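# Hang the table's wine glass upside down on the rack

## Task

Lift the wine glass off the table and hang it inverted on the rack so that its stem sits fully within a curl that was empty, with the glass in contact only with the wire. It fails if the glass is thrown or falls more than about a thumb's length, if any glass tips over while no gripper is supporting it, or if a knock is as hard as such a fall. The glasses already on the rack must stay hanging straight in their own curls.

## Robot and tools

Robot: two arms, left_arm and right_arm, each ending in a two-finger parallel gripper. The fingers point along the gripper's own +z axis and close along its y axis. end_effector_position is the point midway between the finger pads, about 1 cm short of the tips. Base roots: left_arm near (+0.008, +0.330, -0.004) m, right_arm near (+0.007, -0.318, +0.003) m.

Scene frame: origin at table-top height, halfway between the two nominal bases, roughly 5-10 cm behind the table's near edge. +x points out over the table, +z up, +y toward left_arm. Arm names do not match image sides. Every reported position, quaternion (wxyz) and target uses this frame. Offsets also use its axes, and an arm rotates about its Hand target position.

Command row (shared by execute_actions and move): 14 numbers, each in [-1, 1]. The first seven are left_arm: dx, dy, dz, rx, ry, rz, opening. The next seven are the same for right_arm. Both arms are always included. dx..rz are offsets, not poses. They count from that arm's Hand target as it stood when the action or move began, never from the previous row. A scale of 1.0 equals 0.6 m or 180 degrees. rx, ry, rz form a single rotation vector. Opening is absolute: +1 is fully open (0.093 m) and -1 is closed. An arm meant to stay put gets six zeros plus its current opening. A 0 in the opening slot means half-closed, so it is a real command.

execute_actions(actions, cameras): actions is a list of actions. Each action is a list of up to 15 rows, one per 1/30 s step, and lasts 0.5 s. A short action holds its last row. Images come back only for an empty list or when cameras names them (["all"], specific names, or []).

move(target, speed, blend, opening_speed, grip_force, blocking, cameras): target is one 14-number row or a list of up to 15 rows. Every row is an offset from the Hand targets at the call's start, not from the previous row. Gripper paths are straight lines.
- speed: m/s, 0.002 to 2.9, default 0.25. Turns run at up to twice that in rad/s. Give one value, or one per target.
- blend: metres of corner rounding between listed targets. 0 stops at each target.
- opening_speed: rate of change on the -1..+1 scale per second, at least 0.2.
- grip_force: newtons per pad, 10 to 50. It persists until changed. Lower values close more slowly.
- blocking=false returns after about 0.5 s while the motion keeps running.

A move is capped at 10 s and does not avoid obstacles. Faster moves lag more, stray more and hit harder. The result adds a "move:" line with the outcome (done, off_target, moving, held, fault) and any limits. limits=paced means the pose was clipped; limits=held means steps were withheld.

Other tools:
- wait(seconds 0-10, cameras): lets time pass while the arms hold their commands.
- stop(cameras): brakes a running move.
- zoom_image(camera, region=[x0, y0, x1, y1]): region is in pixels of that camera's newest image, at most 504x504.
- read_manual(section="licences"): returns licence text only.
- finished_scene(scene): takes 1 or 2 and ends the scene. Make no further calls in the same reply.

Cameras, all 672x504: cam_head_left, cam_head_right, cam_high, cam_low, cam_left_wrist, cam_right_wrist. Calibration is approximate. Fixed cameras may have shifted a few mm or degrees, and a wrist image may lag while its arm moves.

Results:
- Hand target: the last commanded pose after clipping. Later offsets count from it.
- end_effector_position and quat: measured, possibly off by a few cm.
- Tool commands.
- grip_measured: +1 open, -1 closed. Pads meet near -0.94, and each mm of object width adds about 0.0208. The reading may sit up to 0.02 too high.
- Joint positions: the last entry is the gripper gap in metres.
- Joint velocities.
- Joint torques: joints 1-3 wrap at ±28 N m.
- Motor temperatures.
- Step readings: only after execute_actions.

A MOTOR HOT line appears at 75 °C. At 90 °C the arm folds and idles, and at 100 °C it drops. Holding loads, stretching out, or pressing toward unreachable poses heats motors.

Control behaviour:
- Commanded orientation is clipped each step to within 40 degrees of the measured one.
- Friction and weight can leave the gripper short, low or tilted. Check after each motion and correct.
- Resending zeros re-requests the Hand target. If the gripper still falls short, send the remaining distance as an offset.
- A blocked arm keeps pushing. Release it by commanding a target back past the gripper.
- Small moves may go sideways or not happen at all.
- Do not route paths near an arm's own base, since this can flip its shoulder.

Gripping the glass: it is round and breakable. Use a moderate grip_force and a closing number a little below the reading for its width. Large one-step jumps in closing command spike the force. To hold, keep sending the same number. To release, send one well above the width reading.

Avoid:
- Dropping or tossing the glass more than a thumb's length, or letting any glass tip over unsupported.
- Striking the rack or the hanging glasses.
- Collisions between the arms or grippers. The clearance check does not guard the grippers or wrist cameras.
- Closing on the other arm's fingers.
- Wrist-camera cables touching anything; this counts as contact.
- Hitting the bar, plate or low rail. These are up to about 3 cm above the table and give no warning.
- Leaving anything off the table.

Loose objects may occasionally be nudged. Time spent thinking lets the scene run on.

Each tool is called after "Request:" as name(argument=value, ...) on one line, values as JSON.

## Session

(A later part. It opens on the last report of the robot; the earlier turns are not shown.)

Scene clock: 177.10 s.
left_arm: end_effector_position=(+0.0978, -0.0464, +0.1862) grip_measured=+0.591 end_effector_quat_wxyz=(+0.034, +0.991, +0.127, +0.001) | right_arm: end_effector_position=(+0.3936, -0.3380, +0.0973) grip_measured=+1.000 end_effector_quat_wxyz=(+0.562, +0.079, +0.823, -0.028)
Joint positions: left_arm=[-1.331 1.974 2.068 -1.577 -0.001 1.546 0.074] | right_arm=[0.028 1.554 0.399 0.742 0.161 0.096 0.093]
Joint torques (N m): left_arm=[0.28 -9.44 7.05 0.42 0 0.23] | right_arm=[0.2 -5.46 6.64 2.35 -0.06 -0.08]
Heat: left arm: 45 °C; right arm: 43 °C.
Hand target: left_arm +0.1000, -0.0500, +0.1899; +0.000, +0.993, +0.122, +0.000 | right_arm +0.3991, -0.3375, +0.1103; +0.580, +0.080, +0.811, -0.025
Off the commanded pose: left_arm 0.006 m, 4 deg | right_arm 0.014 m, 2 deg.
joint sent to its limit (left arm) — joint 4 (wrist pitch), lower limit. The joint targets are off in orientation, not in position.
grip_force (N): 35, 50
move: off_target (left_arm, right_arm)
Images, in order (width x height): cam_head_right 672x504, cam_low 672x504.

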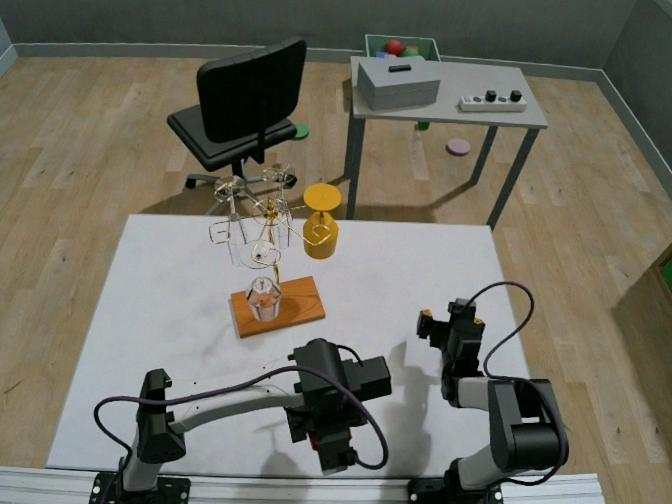

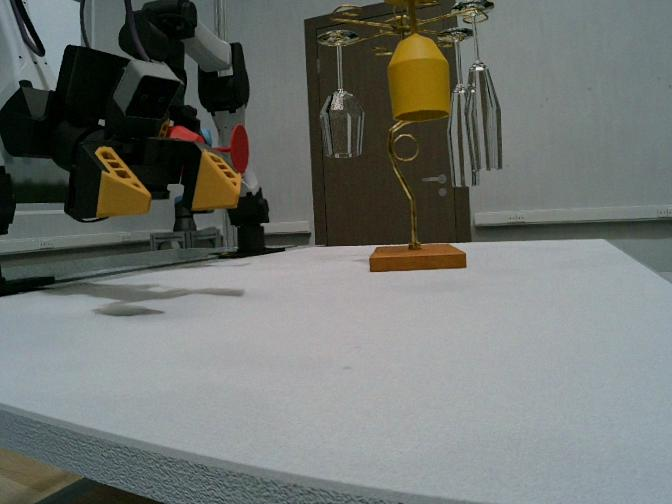

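Request:
move(target=[0.367,-0.017,0.1,0.11,-0.403,0.033,0.05,0,0,0,0,0,0,1], speed=0.2, cameras=["cam_head_right","cam_low","cam_high","cam_left_wrist"])

Scene clock: 198.20 s.
left_arm: end_effector_position=(+0.3164, -0.0596, +0.2439) grip_measured=+0.591 end_effector_quat_wxyz=(-0.081, +0.788, +0.140, +0.594) | right_arm: end_effector_position=(+0.3936, -0.3380, +0.0973) grip_measured=+1.000 end_effector_quat_wxyz=(+0.562, +0.079, +0.823, -0.028)
Joint positions: left_arm=[-1.226 2.4 2.509 -1.578 -1.288 1.615 0.074] | right_arm=[0.028 1.554 0.399 0.742 0.161 0.096 0.093]
Joint torques (N m): left_arm=[0.57 -12.46 7.46 0.42 -0.87 0.29] | right_arm=[0.27 -5.46 6.63 2.33 -0.07 -0.1]
Heat: left arm: 45 °C; right arm: 44 °C.
Hand target: left_arm +0.3202, -0.0602, +0.2500; -0.088, +0.780, +0.144, +0.603 | right_arm +0.3991, -0.3375, +0.1103; +0.580, +0.080, +0.811, -0.025
Off the commanded pose: left_arm 0.007 m, 2 deg | right_arm 0.014 m, 2 deg.
joint sent to its limit (left arm) — joint 4 (wrist pitch), lower limit. The joint targets still meet the commanded pose.
grip_force (N): 35, 50
move: off_target (right_arm)
camera_calibration:
cam_left_wrist: T_world_to_cam=[[-0.321967, 0.946751, -0.000448991, 0.160417], [-0.158812, -0.0535405, 0.985856, -0.15557], [0.933336, 0.317484, 0.167594, -0.233156], [0, 0, 0, 1]] pos_world=[0.244556, -0.0861806, 0.192517]
Images, in order (width x height): cam_head_right 672x504, cam_high 672x504, cam_low 672x504, cam_left_wrist 672x504.

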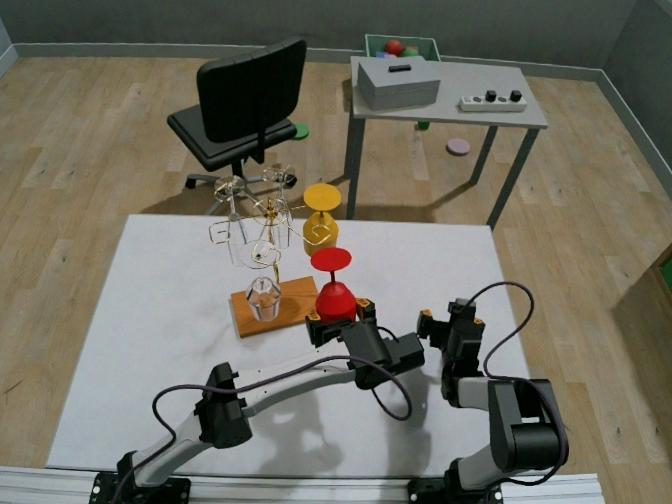

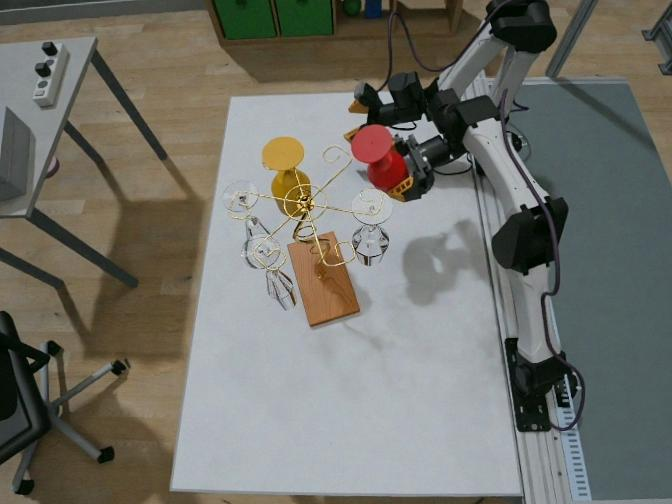

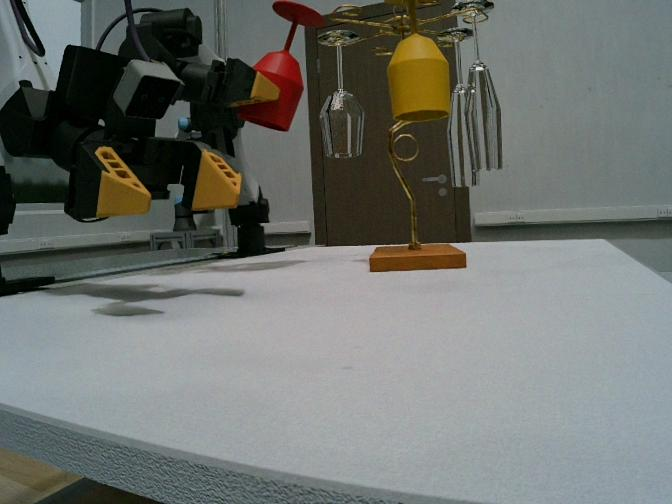

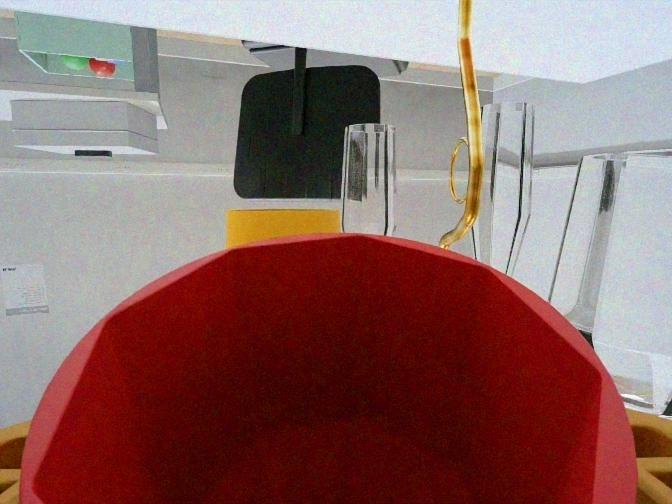

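Request:
move(target=[0,0,0,0,0,0,0.05,-0.023,0.229,0.433,0.0377,-0.1086,0.405,1], speed=0.25, cameras=["cam_low","cam_high","cam_right_wrist"])

Scene clock: 214.03 s.
left_arm: end_effector_position=(+0.3164, -0.0596, +0.2440) grip_measured=+0.591 end_effector_quat_wxyz=(-0.081, +0.788, +0.140, +0.594) | right_arm: end_effector_position=(+0.3841, -0.2036, +0.3599) grip_measured=+1.000 end_effector_quat_wxyz=(+0.591, -0.369, +0.608, +0.382)
Joint positions: left_arm=[-1.226 2.4 2.509 -1.578 -1.289 1.616 0.074] | right_arm=[-0.093 1.468 1.151 0.203 -1.217 -0.053 0.093]
Joint torques (N m): left_arm=[0.58 -12.42 7.47 0.42 -0.85 0.26] | right_arm=[0.98 -4.55 10.18 1.76 -0.2 -0.11]
Motor temperatures (°C): left_arm=[27 49 39 32 28 28 27] | right_arm=[28 37 33 44 25 28 25]
Heat: left arm: 49 °C; right arm: 44 °C.
Hand target: left_arm +0.3202, -0.0602, +0.2500; -0.088, +0.780, +0.144, +0.603 | right_arm +0.3853, -0.2002, +0.3701; +0.596, -0.380, +0.596, +0.380
Off the commanded pose: left_arm 0.007 m, 2 deg | right_arm 0.011 m, 2 deg.
joint sent to its limit (left arm) — joint 4 (wrist pitch), lower limit. The joint targets still meet the commanded pose.
grip_force (N): 35, 50
move: off_target (right_arm)
camera_calibration:
cam_right_wrist: T_world_to_cam=[[0.891456, -0.452708, -0.0190312, -0.428479], [-0.212557, -0.380728, -0.899925, 0.366771], [0.400158, 0.806289, -0.435628, 0.256313], [0, 0, 0, 1]] pos_world=[0.357364, -0.260998, 0.43357]
Images, in order (width x height): cam_high 672x504, cam_low 672x504, cam_right_wrist 672x504.

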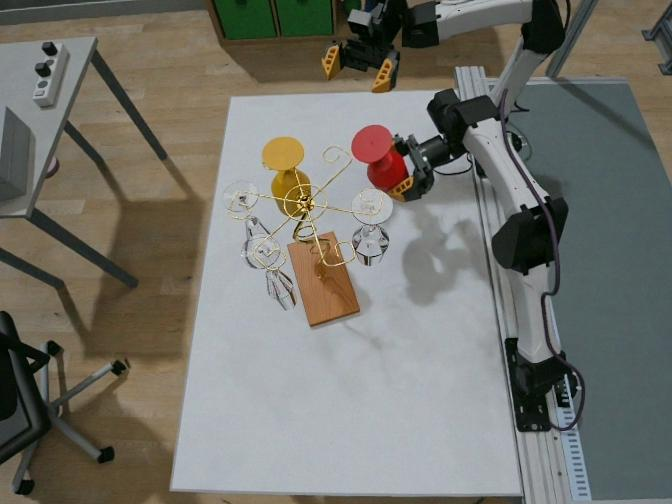

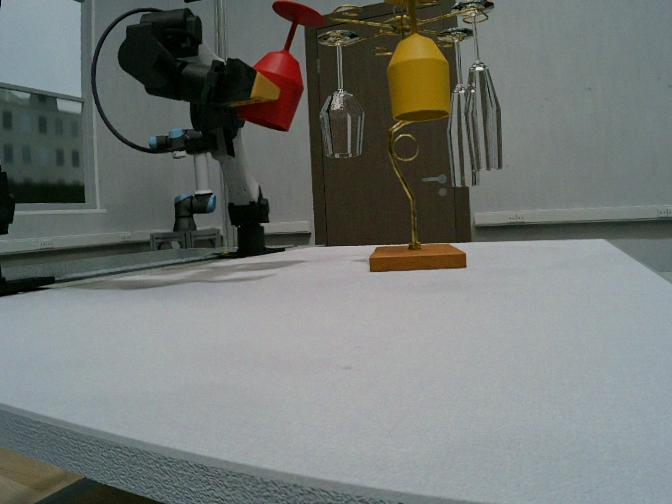

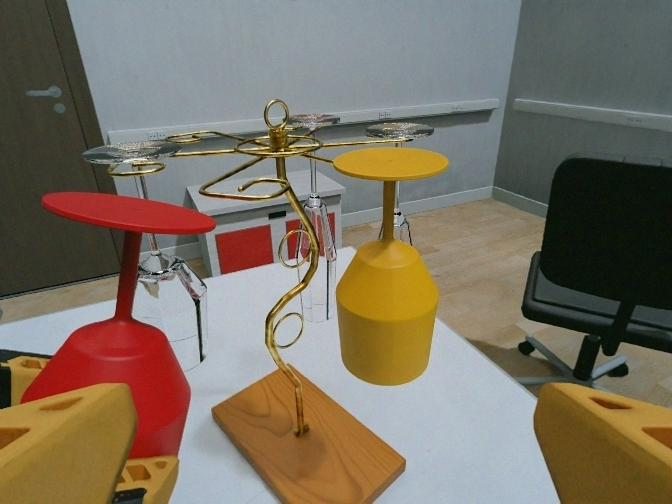

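Request:
zoom_image(camera="cam_right_wrist", region=[30, 90, 470, 390])

Request:
zoom_image(camera="cam_low", region=[230, 0, 500, 150])

Request:
zoom_image(camera="cam_high", region=[250, 110, 430, 230])

Scaled by 1.145 from the camera's 672x504 image, which has a finer 960x720 frame.

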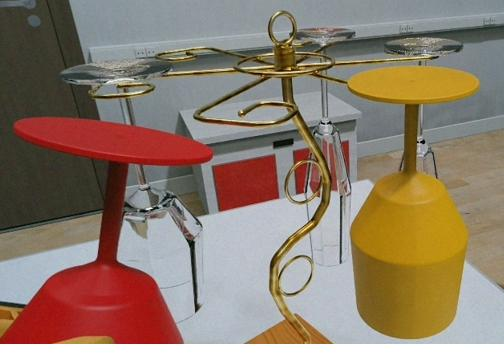

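Scaled by 1.867 from the camera's 672x504 image, which has a finer 960x720 frame.

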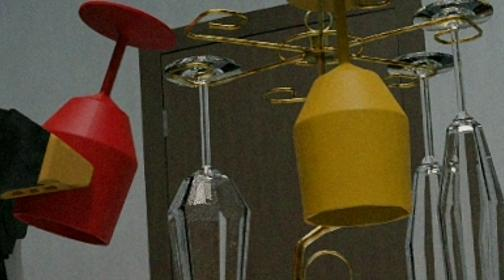

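Scaled by 2.800 from the camera's 672x504 image, which has a finer 960x720 frame.

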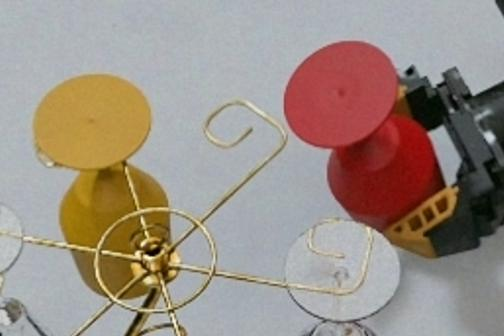

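Request:
move(target=[[0,0,0.045,0,0,0,0.05,0,0,0,0,0,0,1],[0.076,-0.023,0.04,0,0,0,0.05,0,0,0,0,0,0,1]], speed=0.1, blend=[0.005,0], cameras=["cam_low","cam_high","cam_right_wrist"])

Request:
zoom_image(camera="cam_right_wrist", region=[100, 90, 470, 390])

Request:
zoom_image(camera="cam_high", region=[250, 110, 430, 230])

Scene clock: 245.20 s.
left_arm: end_effector_position=(+0.3643, -0.0711, +0.2699) grip_measured=+0.591 end_effector_quat_wxyz=(-0.084, +0.781, +0.129, +0.605) | right_arm: end_effector_position=(+0.3840, -0.2036, +0.3598) grip_measured=+1.000 end_effector_quat_wxyz=(+0.591, -0.369, +0.608, +0.382)
Joint positions: left_arm=[-1.143 2.535 2.832 -1.423 -1.291 1.984 0.074] | right_arm=[-0.093 1.468 1.151 0.202 -1.218 -0.053 0.093]
Joint torques (N m): left_arm=[0.13 -13.29 7.45 1.1 -0.62 0.24] | right_arm=[0.87 -4.57 10.24 1.75 -0.24 -0.11]
Heat: left arm: 53 °C; right arm: 42 °C.
Hand target: left_arm +0.3658, -0.0739, +0.2739; -0.088, +0.780, +0.144, +0.603 | right_arm +0.3853, -0.2002, +0.3701; +0.596, -0.380, +0.596, +0.380
Off the commanded pose: left_arm 0.005 m, 2 deg | right_arm 0.011 m, 2 deg.
grip_force (N): 35, 50
move: off_target (right_arm)
camera_calibration:
cam_right_wrist: T_world_to_cam=[[0.891814, -0.451969, -0.0197832, -0.428093], [-0.21294, -0.380782, -0.899812, 0.366756], [0.399155, 0.806678, -0.435829, 0.256818], [0, 0, 0, 1]] pos_world=[0.357366, -0.261, 0.433471]
Images, in order (width x height): cam_high 672x504, cam_low 672x504, cam_right_wrist 672x504.

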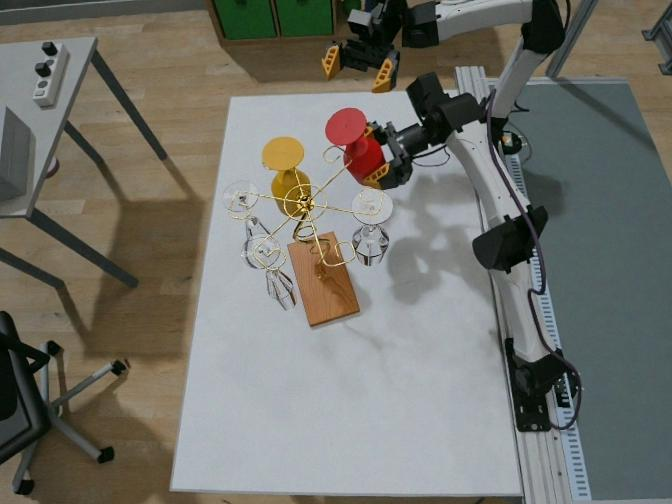

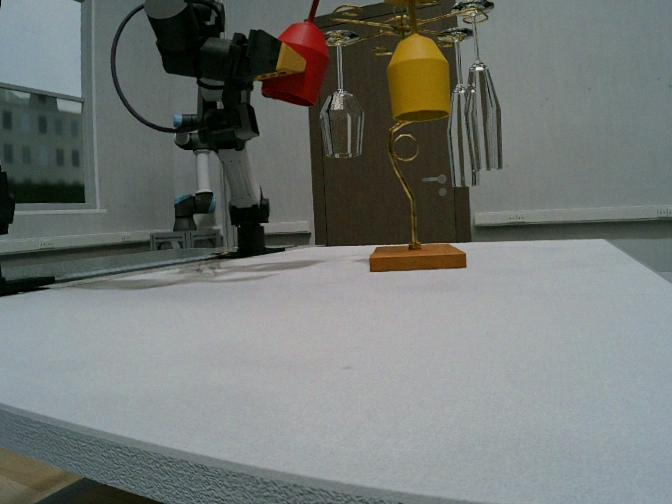

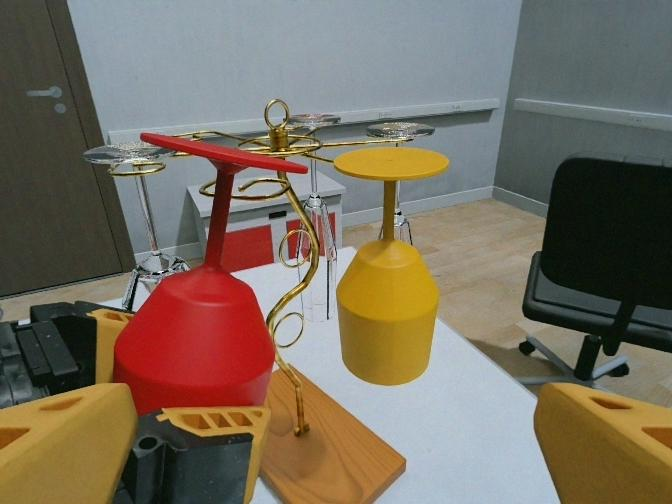

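Scaled by 1.362 from the camera's 672x504 image, which has a finer 960x720 frame.

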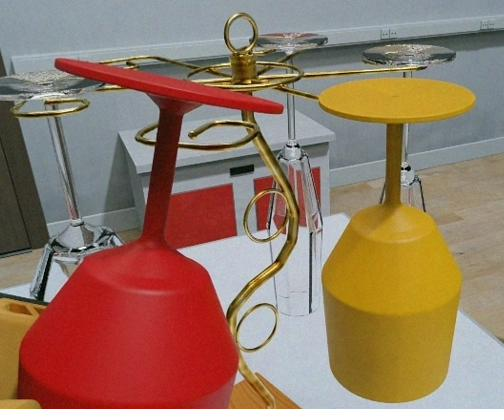

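Scaled by 2.800 from the camera's 672x504 image, which has a finer 960x720 frame.

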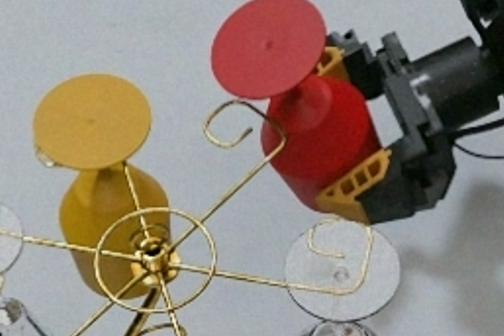

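Request:
move(target=[[0.049,0.005,0,0,0,0,0.05,0,0,0,0,0,0,1],[0.089,0.0325,0,0,0,0,0.05,0,0,0,0,0,0,1]], speed=0.06, blend=[0.005,0], cameras=["cam_low","cam_high","cam_right_wrist"])

Request:
zoom_image(camera="cam_right_wrist", region=[170, 100, 430, 280])

Request:
zoom_image(camera="cam_low", region=[280, 0, 480, 130])

Scene clock: 251.47 s.
left_arm: end_effector_position=(+0.3792, -0.0684, +0.2702) grip_measured=+0.591 end_effector_quat_wxyz=(-0.084, +0.783, +0.132, +0.602) | right_arm: end_effector_position=(+0.3840, -0.2036, +0.3598) grip_measured=+1.000 end_effector_quat_wxyz=(+0.591, -0.369, +0.608, +0.382)
Joint positions: left_arm=[-1.112 2.536 2.832 -1.358 -1.274 2.048 0.074] | right_arm=[-0.093 1.468 1.151 0.202 -1.218 -0.053 0.093]
Joint torques (N m): left_arm=[-0.32 -14.91 4.71 1.03 -0.58 0.14] | right_arm=[0.94 -4.63 10.32 1.77 -0.23 -0.09]
Heat: left arm: 53 °C; right arm: 42 °C.
Hand target: left_arm +0.3771, -0.0696, +0.2712; -0.084, +0.781, +0.131, +0.605 (not the last commanded pose) | right_arm +0.3853, -0.2002, +0.3701; +0.596, -0.380, +0.596, +0.380
Off the commanded pose: left_arm 0.042 m, 1 deg | right_arm 0.011 m, 2 deg.
elbow stopped short (left arm): the move would have taken joint 3 (elbow) straighter than the controller allows.
grip_force (N): 35, 50
move: held (left_arm; a check stopped the path), off_target (right_arm); path passed 0 of 2 targets; limits=held
pose unreachable (left arm): on one or more control steps of this call, first in action 0 (counted from 0), this arm could not follow its commanded pose, so it was not sent that pose on those steps. It may still have moved: this result reports where it is.
cause: moving toward the commanded pose would bring a part of the arm too close to another arm (this arm's wrist (the part past joint 4) and the right arm's fingers, 19 mm apart when this arm was first held).
camera_calibration:
cam_right_wrist: T_world_to_cam=[[0.891814, -0.451969, -0.0197832, -0.428093], [-0.21294, -0.380782, -0.899812, 0.366756], [0.399155, 0.806678, -0.435829, 0.256818], [0, 0, 0, 1]] pos_world=[0.357366, -0.261, 0.433471]
Images, in order (width x height): cam_high 672x504, cam_low 672x504, cam_right_wrist 672x504.

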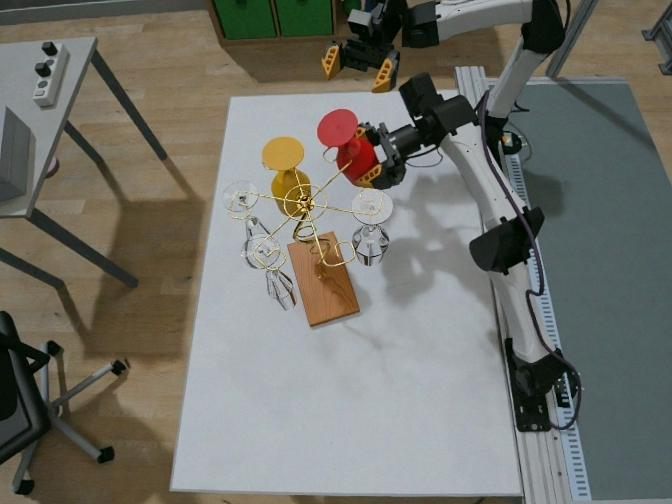

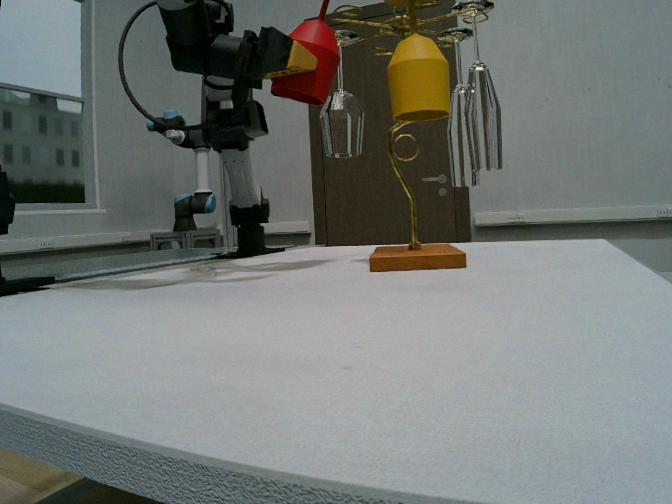

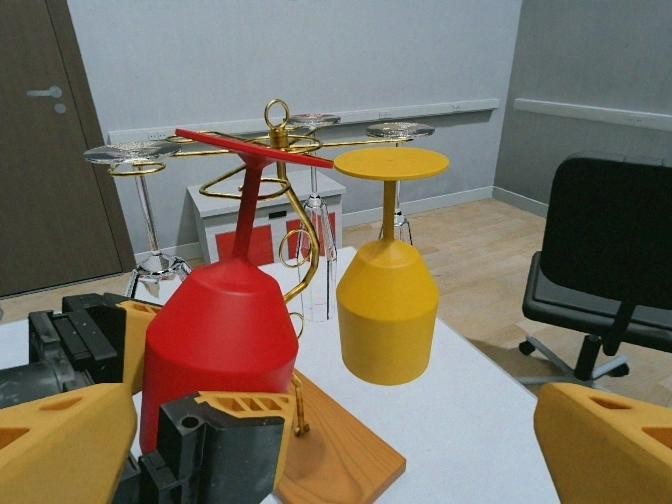

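Scaled by 1.938 from the camera's 672x504 image, which has a finer 960x720 frame.

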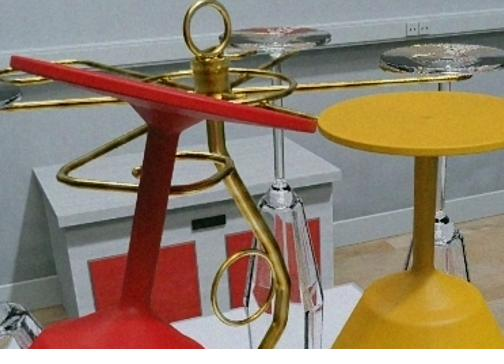

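Scaled by 2.520 from the camera's 672x504 image, which has a finer 960x720 frame.

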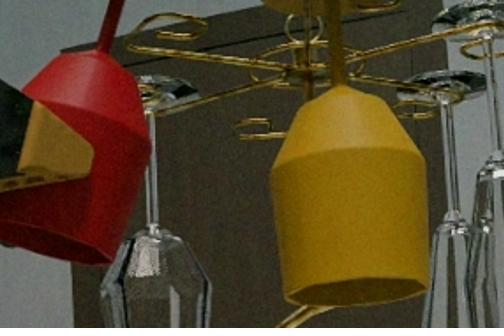

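Request:
move(target=[0,0,0,0,0,0,0.05,0,-0.133,0.05,0,0,0,1], speed=0.2)

Request:
move(target=[[0.0235,0.0007,-0.0067,-0.005,0.016,0,0.05,0,0,0,0,0,0,1],[0.0618,0.0232,-0.0067,-0.005,0.016,0,0.05,0,0,0,0,0,0,1]], speed=0.06, blend=[0.005,0], cameras=["cam_low","cam_high","cam_right_wrist"])

Request:
zoom_image(camera="cam_right_wrist", region=[170, 100, 430, 280])

Request:
zoom_image(camera="cam_low", region=[280, 0, 480, 130])

Scene clock: 269.37 s.
left_arm: end_effector_position=(+0.3792, -0.0684, +0.2702) grip_measured=+0.591 end_effector_quat_wxyz=(-0.084, +0.783, +0.132, +0.602) | right_arm: end_effector_position=(+0.3840, -0.2793, +0.3916) grip_measured=+1.000 end_effector_quat_wxyz=(+0.590, -0.361, +0.606, +0.393)
Joint positions: left_arm=[-1.112 2.536 2.832 -1.358 -1.274 2.048 0.074] | right_arm=[-0.319 1.539 1.363 -0.025 -1.448 -0.123 0.093]
Joint torques (N m): left_arm=[-0.34 -14.87 4.7 1.04 -0.58 0.14] | right_arm=[0.05 -5.03 9.95 1.55 -0.3 -0.36]
Motor temperatures (°C): left_arm=[27 57 40 32 29 28 28] | right_arm=[28 36 36 42 25 28 25]
Heat: left arm: 57 °C; right arm: 42 °C.
Hand target: left_arm +0.3771, -0.0696, +0.2712; -0.084, +0.781, +0.131, +0.605 | right_arm +0.3853, -0.2799, +0.4001; +0.596, -0.380, +0.596, +0.380
Off the commanded pose: left_arm 0.003 m, 0 deg | right_arm 0.009 m, 3 deg.
grip_force (N): 35, 50
move: off_target (right_arm)

Scene clock: 270.83 s.
left_arm: end_effector_position=(+0.4101, -0.0526, +0.2638) grip_measured=+0.591 end_effector_quat_wxyz=(-0.072, +0.793, +0.161, +0.583) | right_arm: end_effector_position=(+0.3840, -0.2793, +0.3916) grip_measured=+1.000 end_effector_quat_wxyz=(+0.590, -0.361, +0.606, +0.393)
Joint positions: left_arm=[-1.038 2.536 2.832 -1.3 -1.2 2.07 0.074] | right_arm=[-0.319 1.539 1.363 -0.025 -1.448 -0.123 0.093]
Joint torques (N m): left_arm=[0.35 -13.11 7.71 1.29 -0.5 0.25] | right_arm=[0.12 -5.12 9.52 1.68 -0.3 -0.28]
Motor temperatures (°C): left_arm=[27 57 40 32 29 28 28] | right_arm=[28 36 36 42 25 28 25]
Heat: left arm: 57 °C; right arm: 42 °C.
Hand target: left_arm +0.4142, -0.0556, +0.2672; -0.081, +0.797, +0.134, +0.584 | right_arm +0.3851, -0.2799, +0.3999; +0.599, -0.378, +0.594, +0.381 (not the last commanded pose)
Off the commanded pose: left_arm 0.006 m, 3 deg | right_arm 0.009 m, 3 deg.
elbow stopped short (left arm): the move would have taken joint 3 (elbow) straighter than the controller allows.
joint sent to its limit (left arm) — joint 6 (wrist roll), upper limit. The joint targets are off in orientation, not in position.
grip_force (N): 35, 50
move: off_target (left_arm, right_arm)
camera_calibration:
cam_right_wrist: T_world_to_cam=[[0.893921, -0.446308, -0.0414067, -0.452376], [-0.222383, -0.361408, -0.9055, 0.377907], [0.389167, 0.818654, -0.422321, 0.333624], [0, 0, 0, 1]] pos_world=[0.358593, -0.338443, 0.46436]
Images, in order (width x height): cam_high 672x504, cam_low 672x504, cam_right_wrist 672x504.

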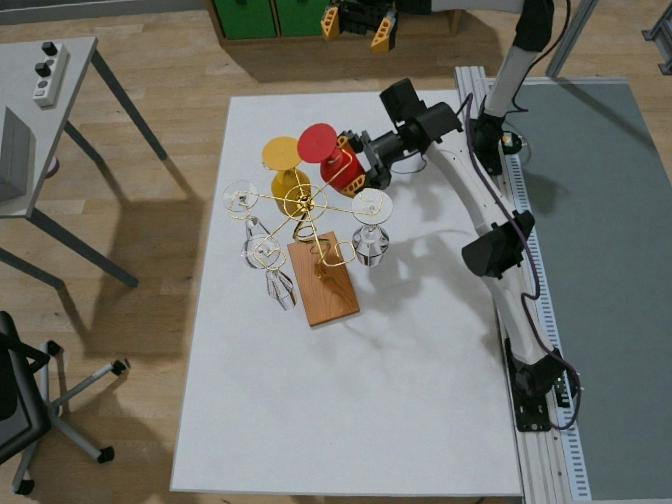

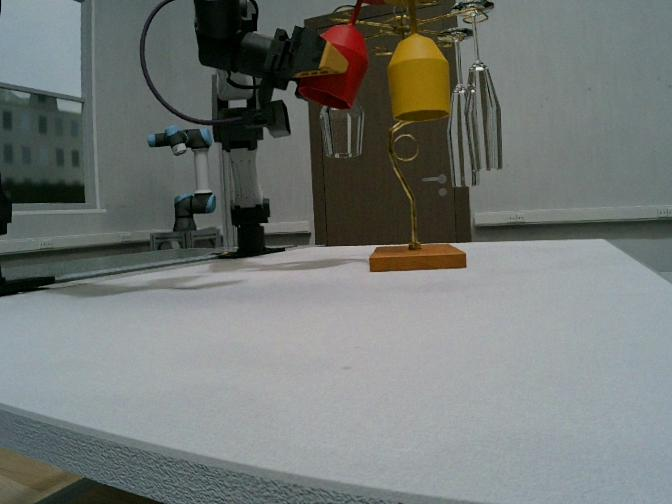

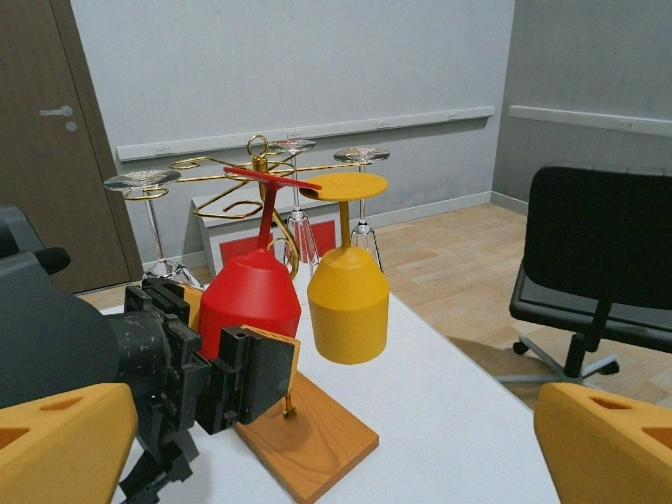

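Scaled by 1.938 from the camera's 672x504 image, which has a finer 960x720 frame.

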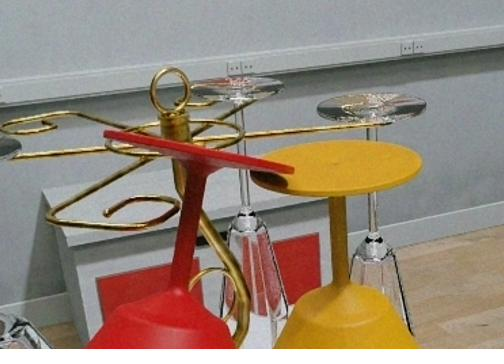

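Scaled by 2.520 from the camera's 672x504 image, which has a finer 960x720 frame.

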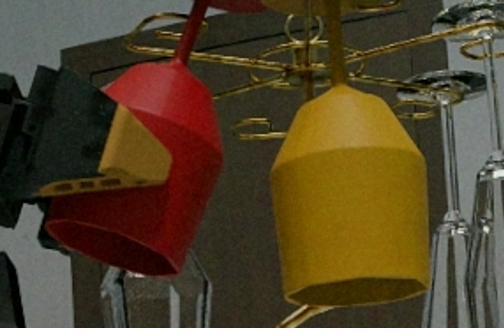

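Request:
move(target=[[0.009,0.006,0.0133,0,0,0,0.05,0,0,0,0,0,0,1],[0.0135,0.025,0.016,0,0,0,0.05,0,0,0,0,0,0,1]], speed=0.05, blend=[0.003,0], cameras=["cam_low","cam_right_wrist"])

Request:
zoom_image(camera="cam_right_wrist", region=[170, 100, 430, 280])

Request:
zoom_image(camera="cam_low", region=[280, 0, 480, 130])

Scene clock: 280.40 s.
left_arm: end_effector_position=(+0.4204, -0.0436, +0.2632) grip_measured=+0.591 end_effector_quat_wxyz=(-0.074, +0.793, +0.173, +0.580) | right_arm: end_effector_position=(+0.3840, -0.2793, +0.3916) grip_measured=+1.000 end_effector_quat_wxyz=(+0.590, -0.361, +0.606, +0.393)
Joint positions: left_arm=[-1.011 2.536 2.832 -1.292 -1.19 2.071 0.074] | right_arm=[-0.319 1.539 1.363 -0.025 -1.448 -0.123 0.093]
Joint torques (N m): left_arm=[0.55 -15.47 7.73 1.12 -0.52 0.24] | right_arm=[0.02 -5.04 9.52 1.69 -0.32 -0.28]
Motor temperatures (°C): left_arm=[27 58 42 32 28 28 28] | right_arm=[28 37 37 41 25 28 25]
Heat: left arm: 58 °C; right arm: 41 °C.
Hand target: left_arm +0.4223, -0.0407, +0.2767; -0.081, +0.797, +0.134, +0.584 | right_arm +0.3851, -0.2799, +0.3999; +0.599, -0.378, +0.594, +0.381
Off the commanded pose: left_arm 0.014 m, 5 deg | right_arm 0.008 m, 3 deg.
elbow stopped short (left arm): the move would have taken joint 3 (elbow) straighter than the controller allows.
joint sent to its limit (left arm) — joint 6 (wrist roll), upper limit. The joint targets are off in orientation, not in position.
grip_force (N): 35, 50
move: off_target (left_arm, right_arm)
camera_calibration:
cam_right_wrist: T_world_to_cam=[[0.893921, -0.446308, -0.0414067, -0.452376], [-0.222383, -0.361408, -0.9055, 0.377907], [0.389167, 0.818654, -0.422321, 0.333624], [0, 0, 0, 1]] pos_world=[0.358593, -0.338443, 0.46436]
Images, in order (width x height): cam_low 672x504, cam_right_wrist 672x504.

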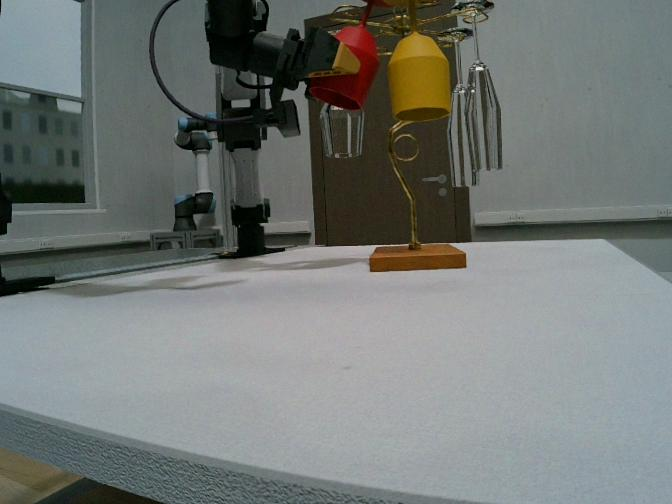

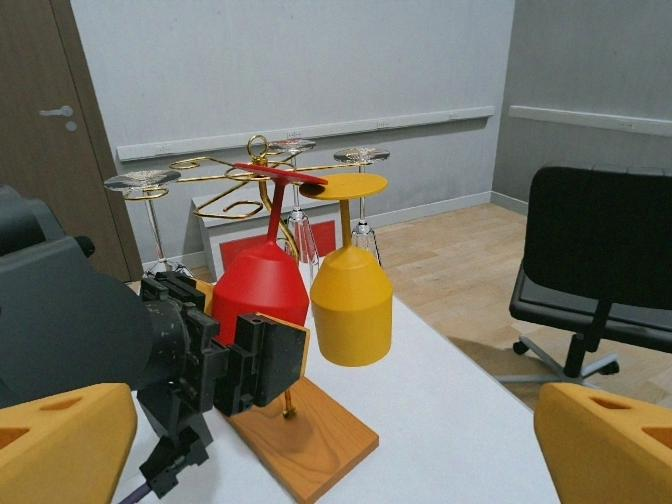

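Scaled by 1.938 from the camera's 672x504 image, which has a finer 960x720 frame.

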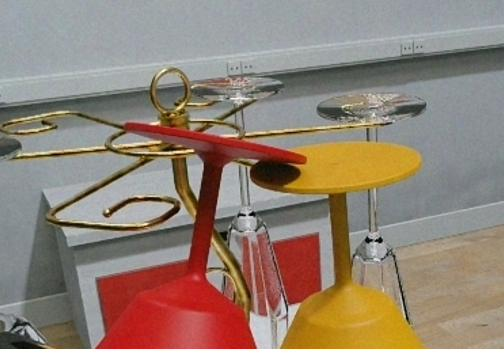

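Scaled by 2.520 from the camera's 672x504 image, which has a finer 960x720 frame.

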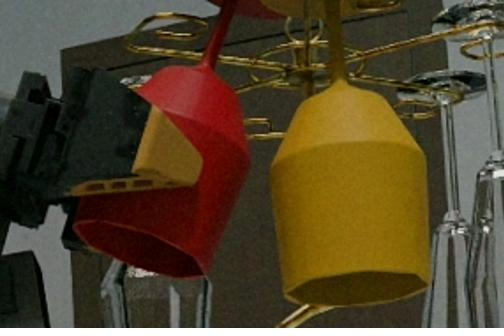

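Request:
move(target=[[-0.0155,0.0252,-0.0095,0,0,0,0.05,0,0,0,0,0,0,1],[-0.0438,0.0385,-0.0078,0,0,0,0.05,0,0,0,0,0,0,1]], speed=0.05, blend=[0.003,0], cameras=["cam_low","cam_right_wrist","cam_high"])

Request:
zoom_image(camera="cam_right_wrist", region=[170, 100, 430, 280])

Request:
zoom_image(camera="cam_low", region=[280, 0, 480, 130])

Scene clock: 292.90 s.
left_arm: end_effector_position=(+0.4033, -0.0215, +0.2439) grip_measured=+0.591 end_effector_quat_wxyz=(-0.118, +0.802, +0.139, +0.569) | right_arm: end_effector_position=(+0.3840, -0.2793, +0.3916) grip_measured=+1.000 end_effector_quat_wxyz=(+0.590, -0.361, +0.606, +0.393)
Joint positions: left_arm=[-1.019 2.302 2.335 -1.138 -1.202 2.077 0.074] | right_arm=[-0.319 1.539 1.363 -0.025 -1.448 -0.123 0.093]
Joint torques (N m): left_arm=[-0.5 -20.38 4.66 1.11 -0.44 0.19] | right_arm=[0.13 -5.12 9.59 1.66 -0.29 -0.3]
Motor temperatures (°C): left_arm=[27 61 42 32 28 28 28] | right_arm=[28 37 37 41 25 28 25]
Heat: left arm: 61 °C; right arm: 41 °C.
Hand target: left_arm +0.3960, -0.0176, +0.2721; -0.081, +0.797, +0.134, +0.584 | right_arm +0.3851, -0.2799, +0.3999; +0.599, -0.378, +0.594, +0.381
Off the commanded pose: left_arm 0.029 m, 5 deg | right_arm 0.008 m, 3 deg.
joint sent to its limit (left arm) — joint 6 (wrist roll), upper limit. The joint targets are off in orientation, not in position.
grip_force (N): 35, 50
move: off_target (left_arm, right_arm)
camera_calibration:
cam_right_wrist: T_world_to_cam=[[0.893921, -0.446308, -0.0414067, -0.452376], [-0.222383, -0.361408, -0.9055, 0.377907], [0.389167, 0.818654, -0.422321, 0.333624], [0, 0, 0, 1]] pos_world=[0.358593, -0.338443, 0.46436]
Images, in order (width x height): cam_high 672x504, cam_low 672x504, cam_right_wrist 672x504.

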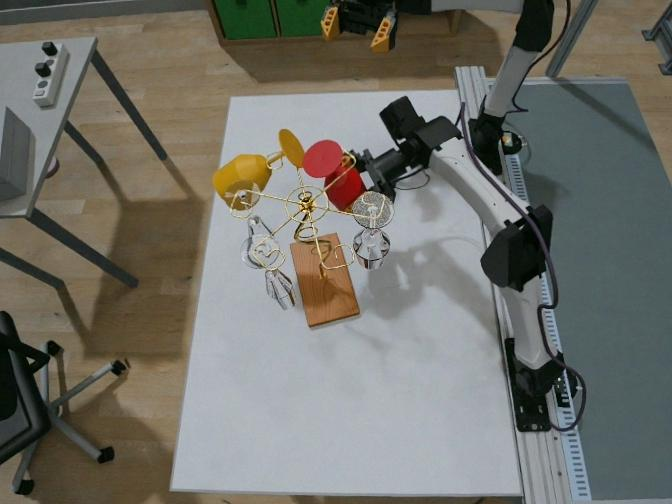

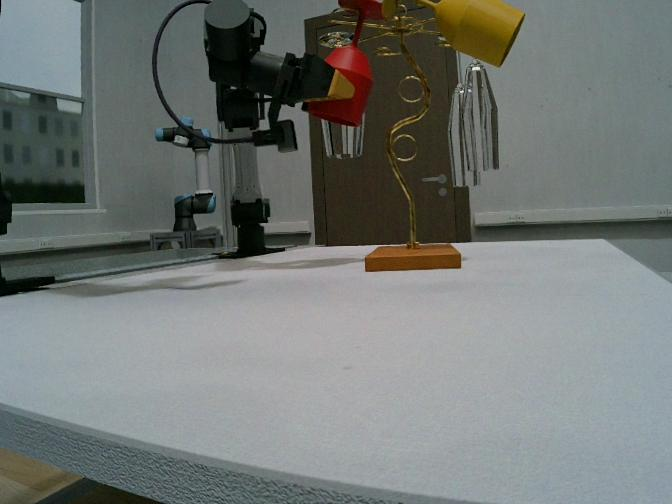

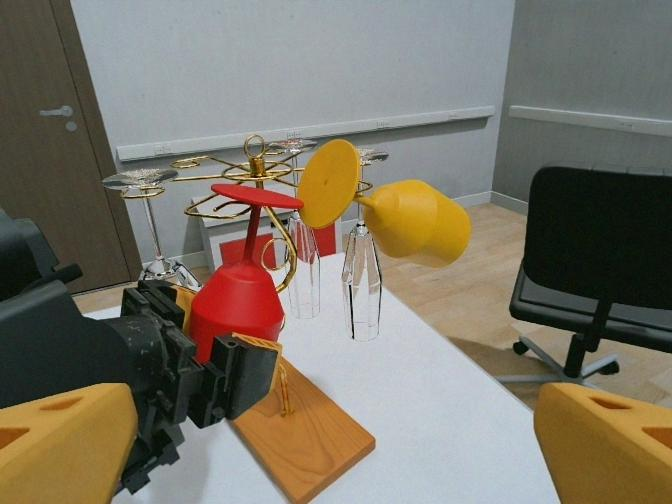

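Scaled by 1.938 from the camera's 672x504 image, which has a finer 960x720 frame.

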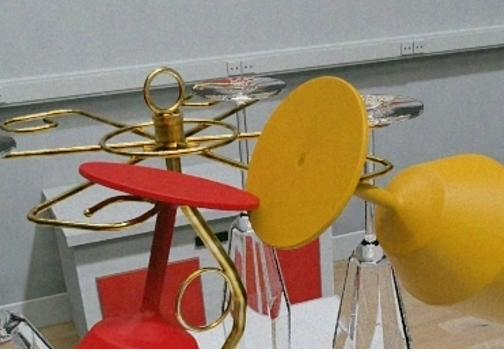

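Scaled by 2.520 from the camera's 672x504 image, which has a finer 960x720 frame.

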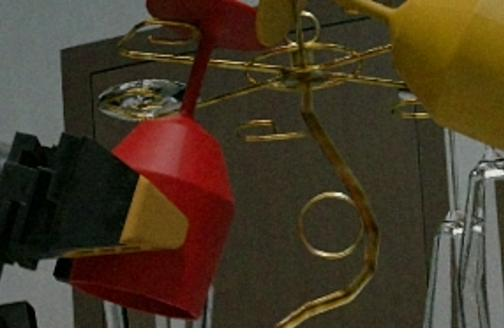

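Request:
zoom_image(camera="cam_high", region=[250, 110, 400, 230])

Request:
zoom_image(camera="cam_right_wrist", region=[180, 130, 380, 280])

Request:
wait(seconds=0, cameras=["cam_high","cam_right_wrist","cam_head_right"])

Scaled by 3.360 from the camera's 672x504 image, which has a finer 960x720 frame.

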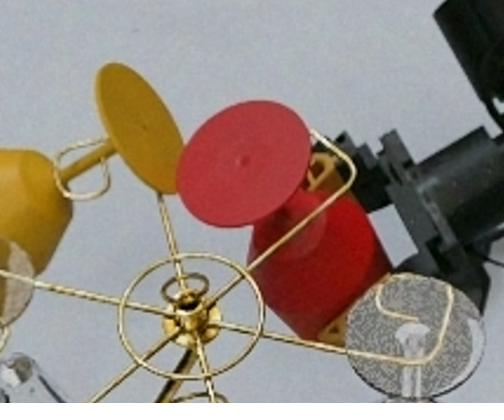

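Scaled by 2.520 from the camera's 672x504 image, which has a finer 960x720 frame.

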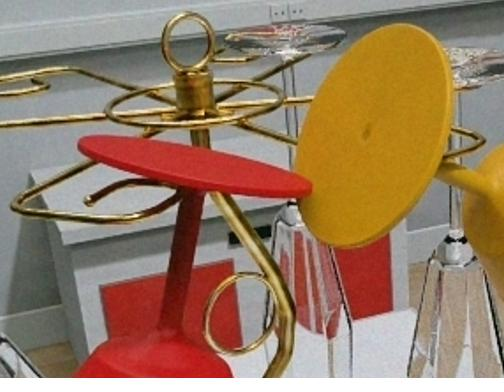

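Scene clock: 309.47 s.
left_arm: end_effector_position=(+0.4034, -0.0217, +0.2439) grip_measured=+0.591 end_effector_quat_wxyz=(-0.118, +0.802, +0.140, +0.569) | right_arm: end_effector_position=(+0.3840, -0.2793, +0.3916) grip_measured=+1.000 end_effector_quat_wxyz=(+0.590, -0.361, +0.606, +0.393)
Joint positions: left_arm=[-1.019 2.302 2.335 -1.137 -1.202 2.077 0.074] | right_arm=[-0.319 1.539 1.363 -0.025 -1.448 -0.123 0.093]
Joint torques (N m): left_arm=[-0.51 -20.37 4.67 1.08 -0.45 0.19] | right_arm=[0.08 -5.05 9.5 1.67 -0.31 -0.31]
Motor temperatures (°C): left_arm=[27 64 40 32 28 28 28] | right_arm=[28 38 38 41 25 28 25]
Heat: left arm: 64 °C; right arm: 41 °C.
Hand target: left_arm +0.3960, -0.0176, +0.2721; -0.081, +0.797, +0.134, +0.584 | right_arm +0.3851, -0.2799, +0.3999; +0.599, -0.378, +0.594, +0.381
Tool commands: left_gripper/opening=+0.05 right_gripper/opening=+1.0
Off the commanded pose: left_arm 0.029 m, 5 deg | right_arm 0.008 m, 3 deg.
grip_force (N): 35, 50
camera_calibration:
cam_right_wrist: T_world_to_cam=[[0.893921, -0.446308, -0.0414067, -0.452376], [-0.222383, -0.361408, -0.9055, 0.377907], [0.389167, 0.818654, -0.422321, 0.333624], [0, 0, 0, 1]] pos_world=[0.358593, -0.338443, 0.46436]
Images, in order (width x height): cam_head_right 672x504, cam_high 672x504, cam_right_wrist 672x504.

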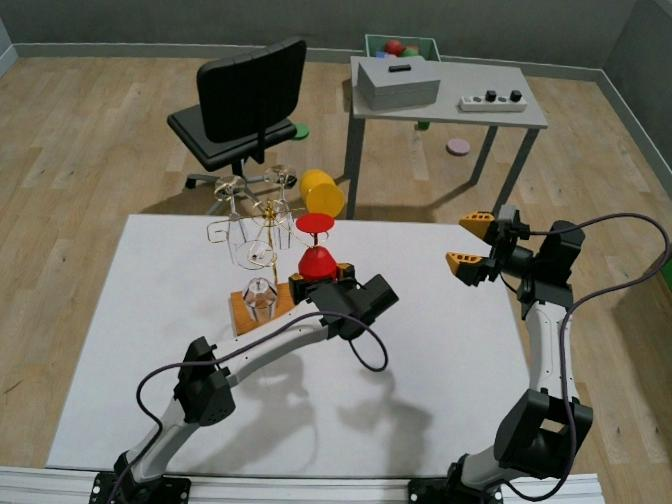

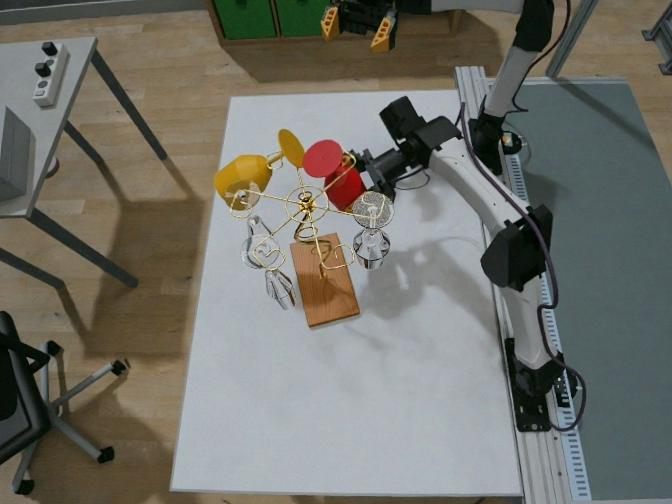

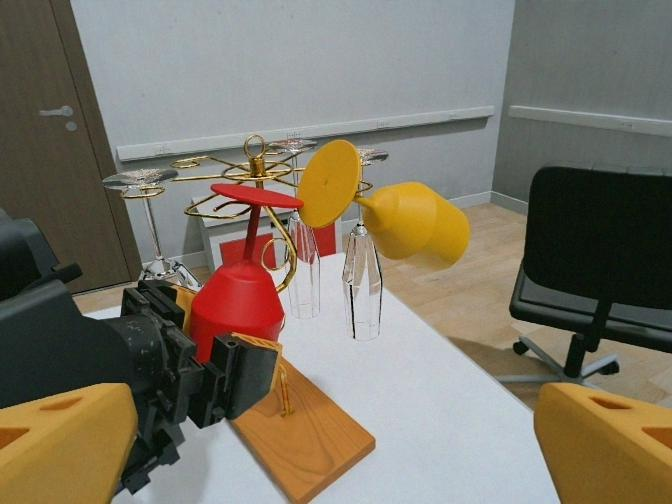

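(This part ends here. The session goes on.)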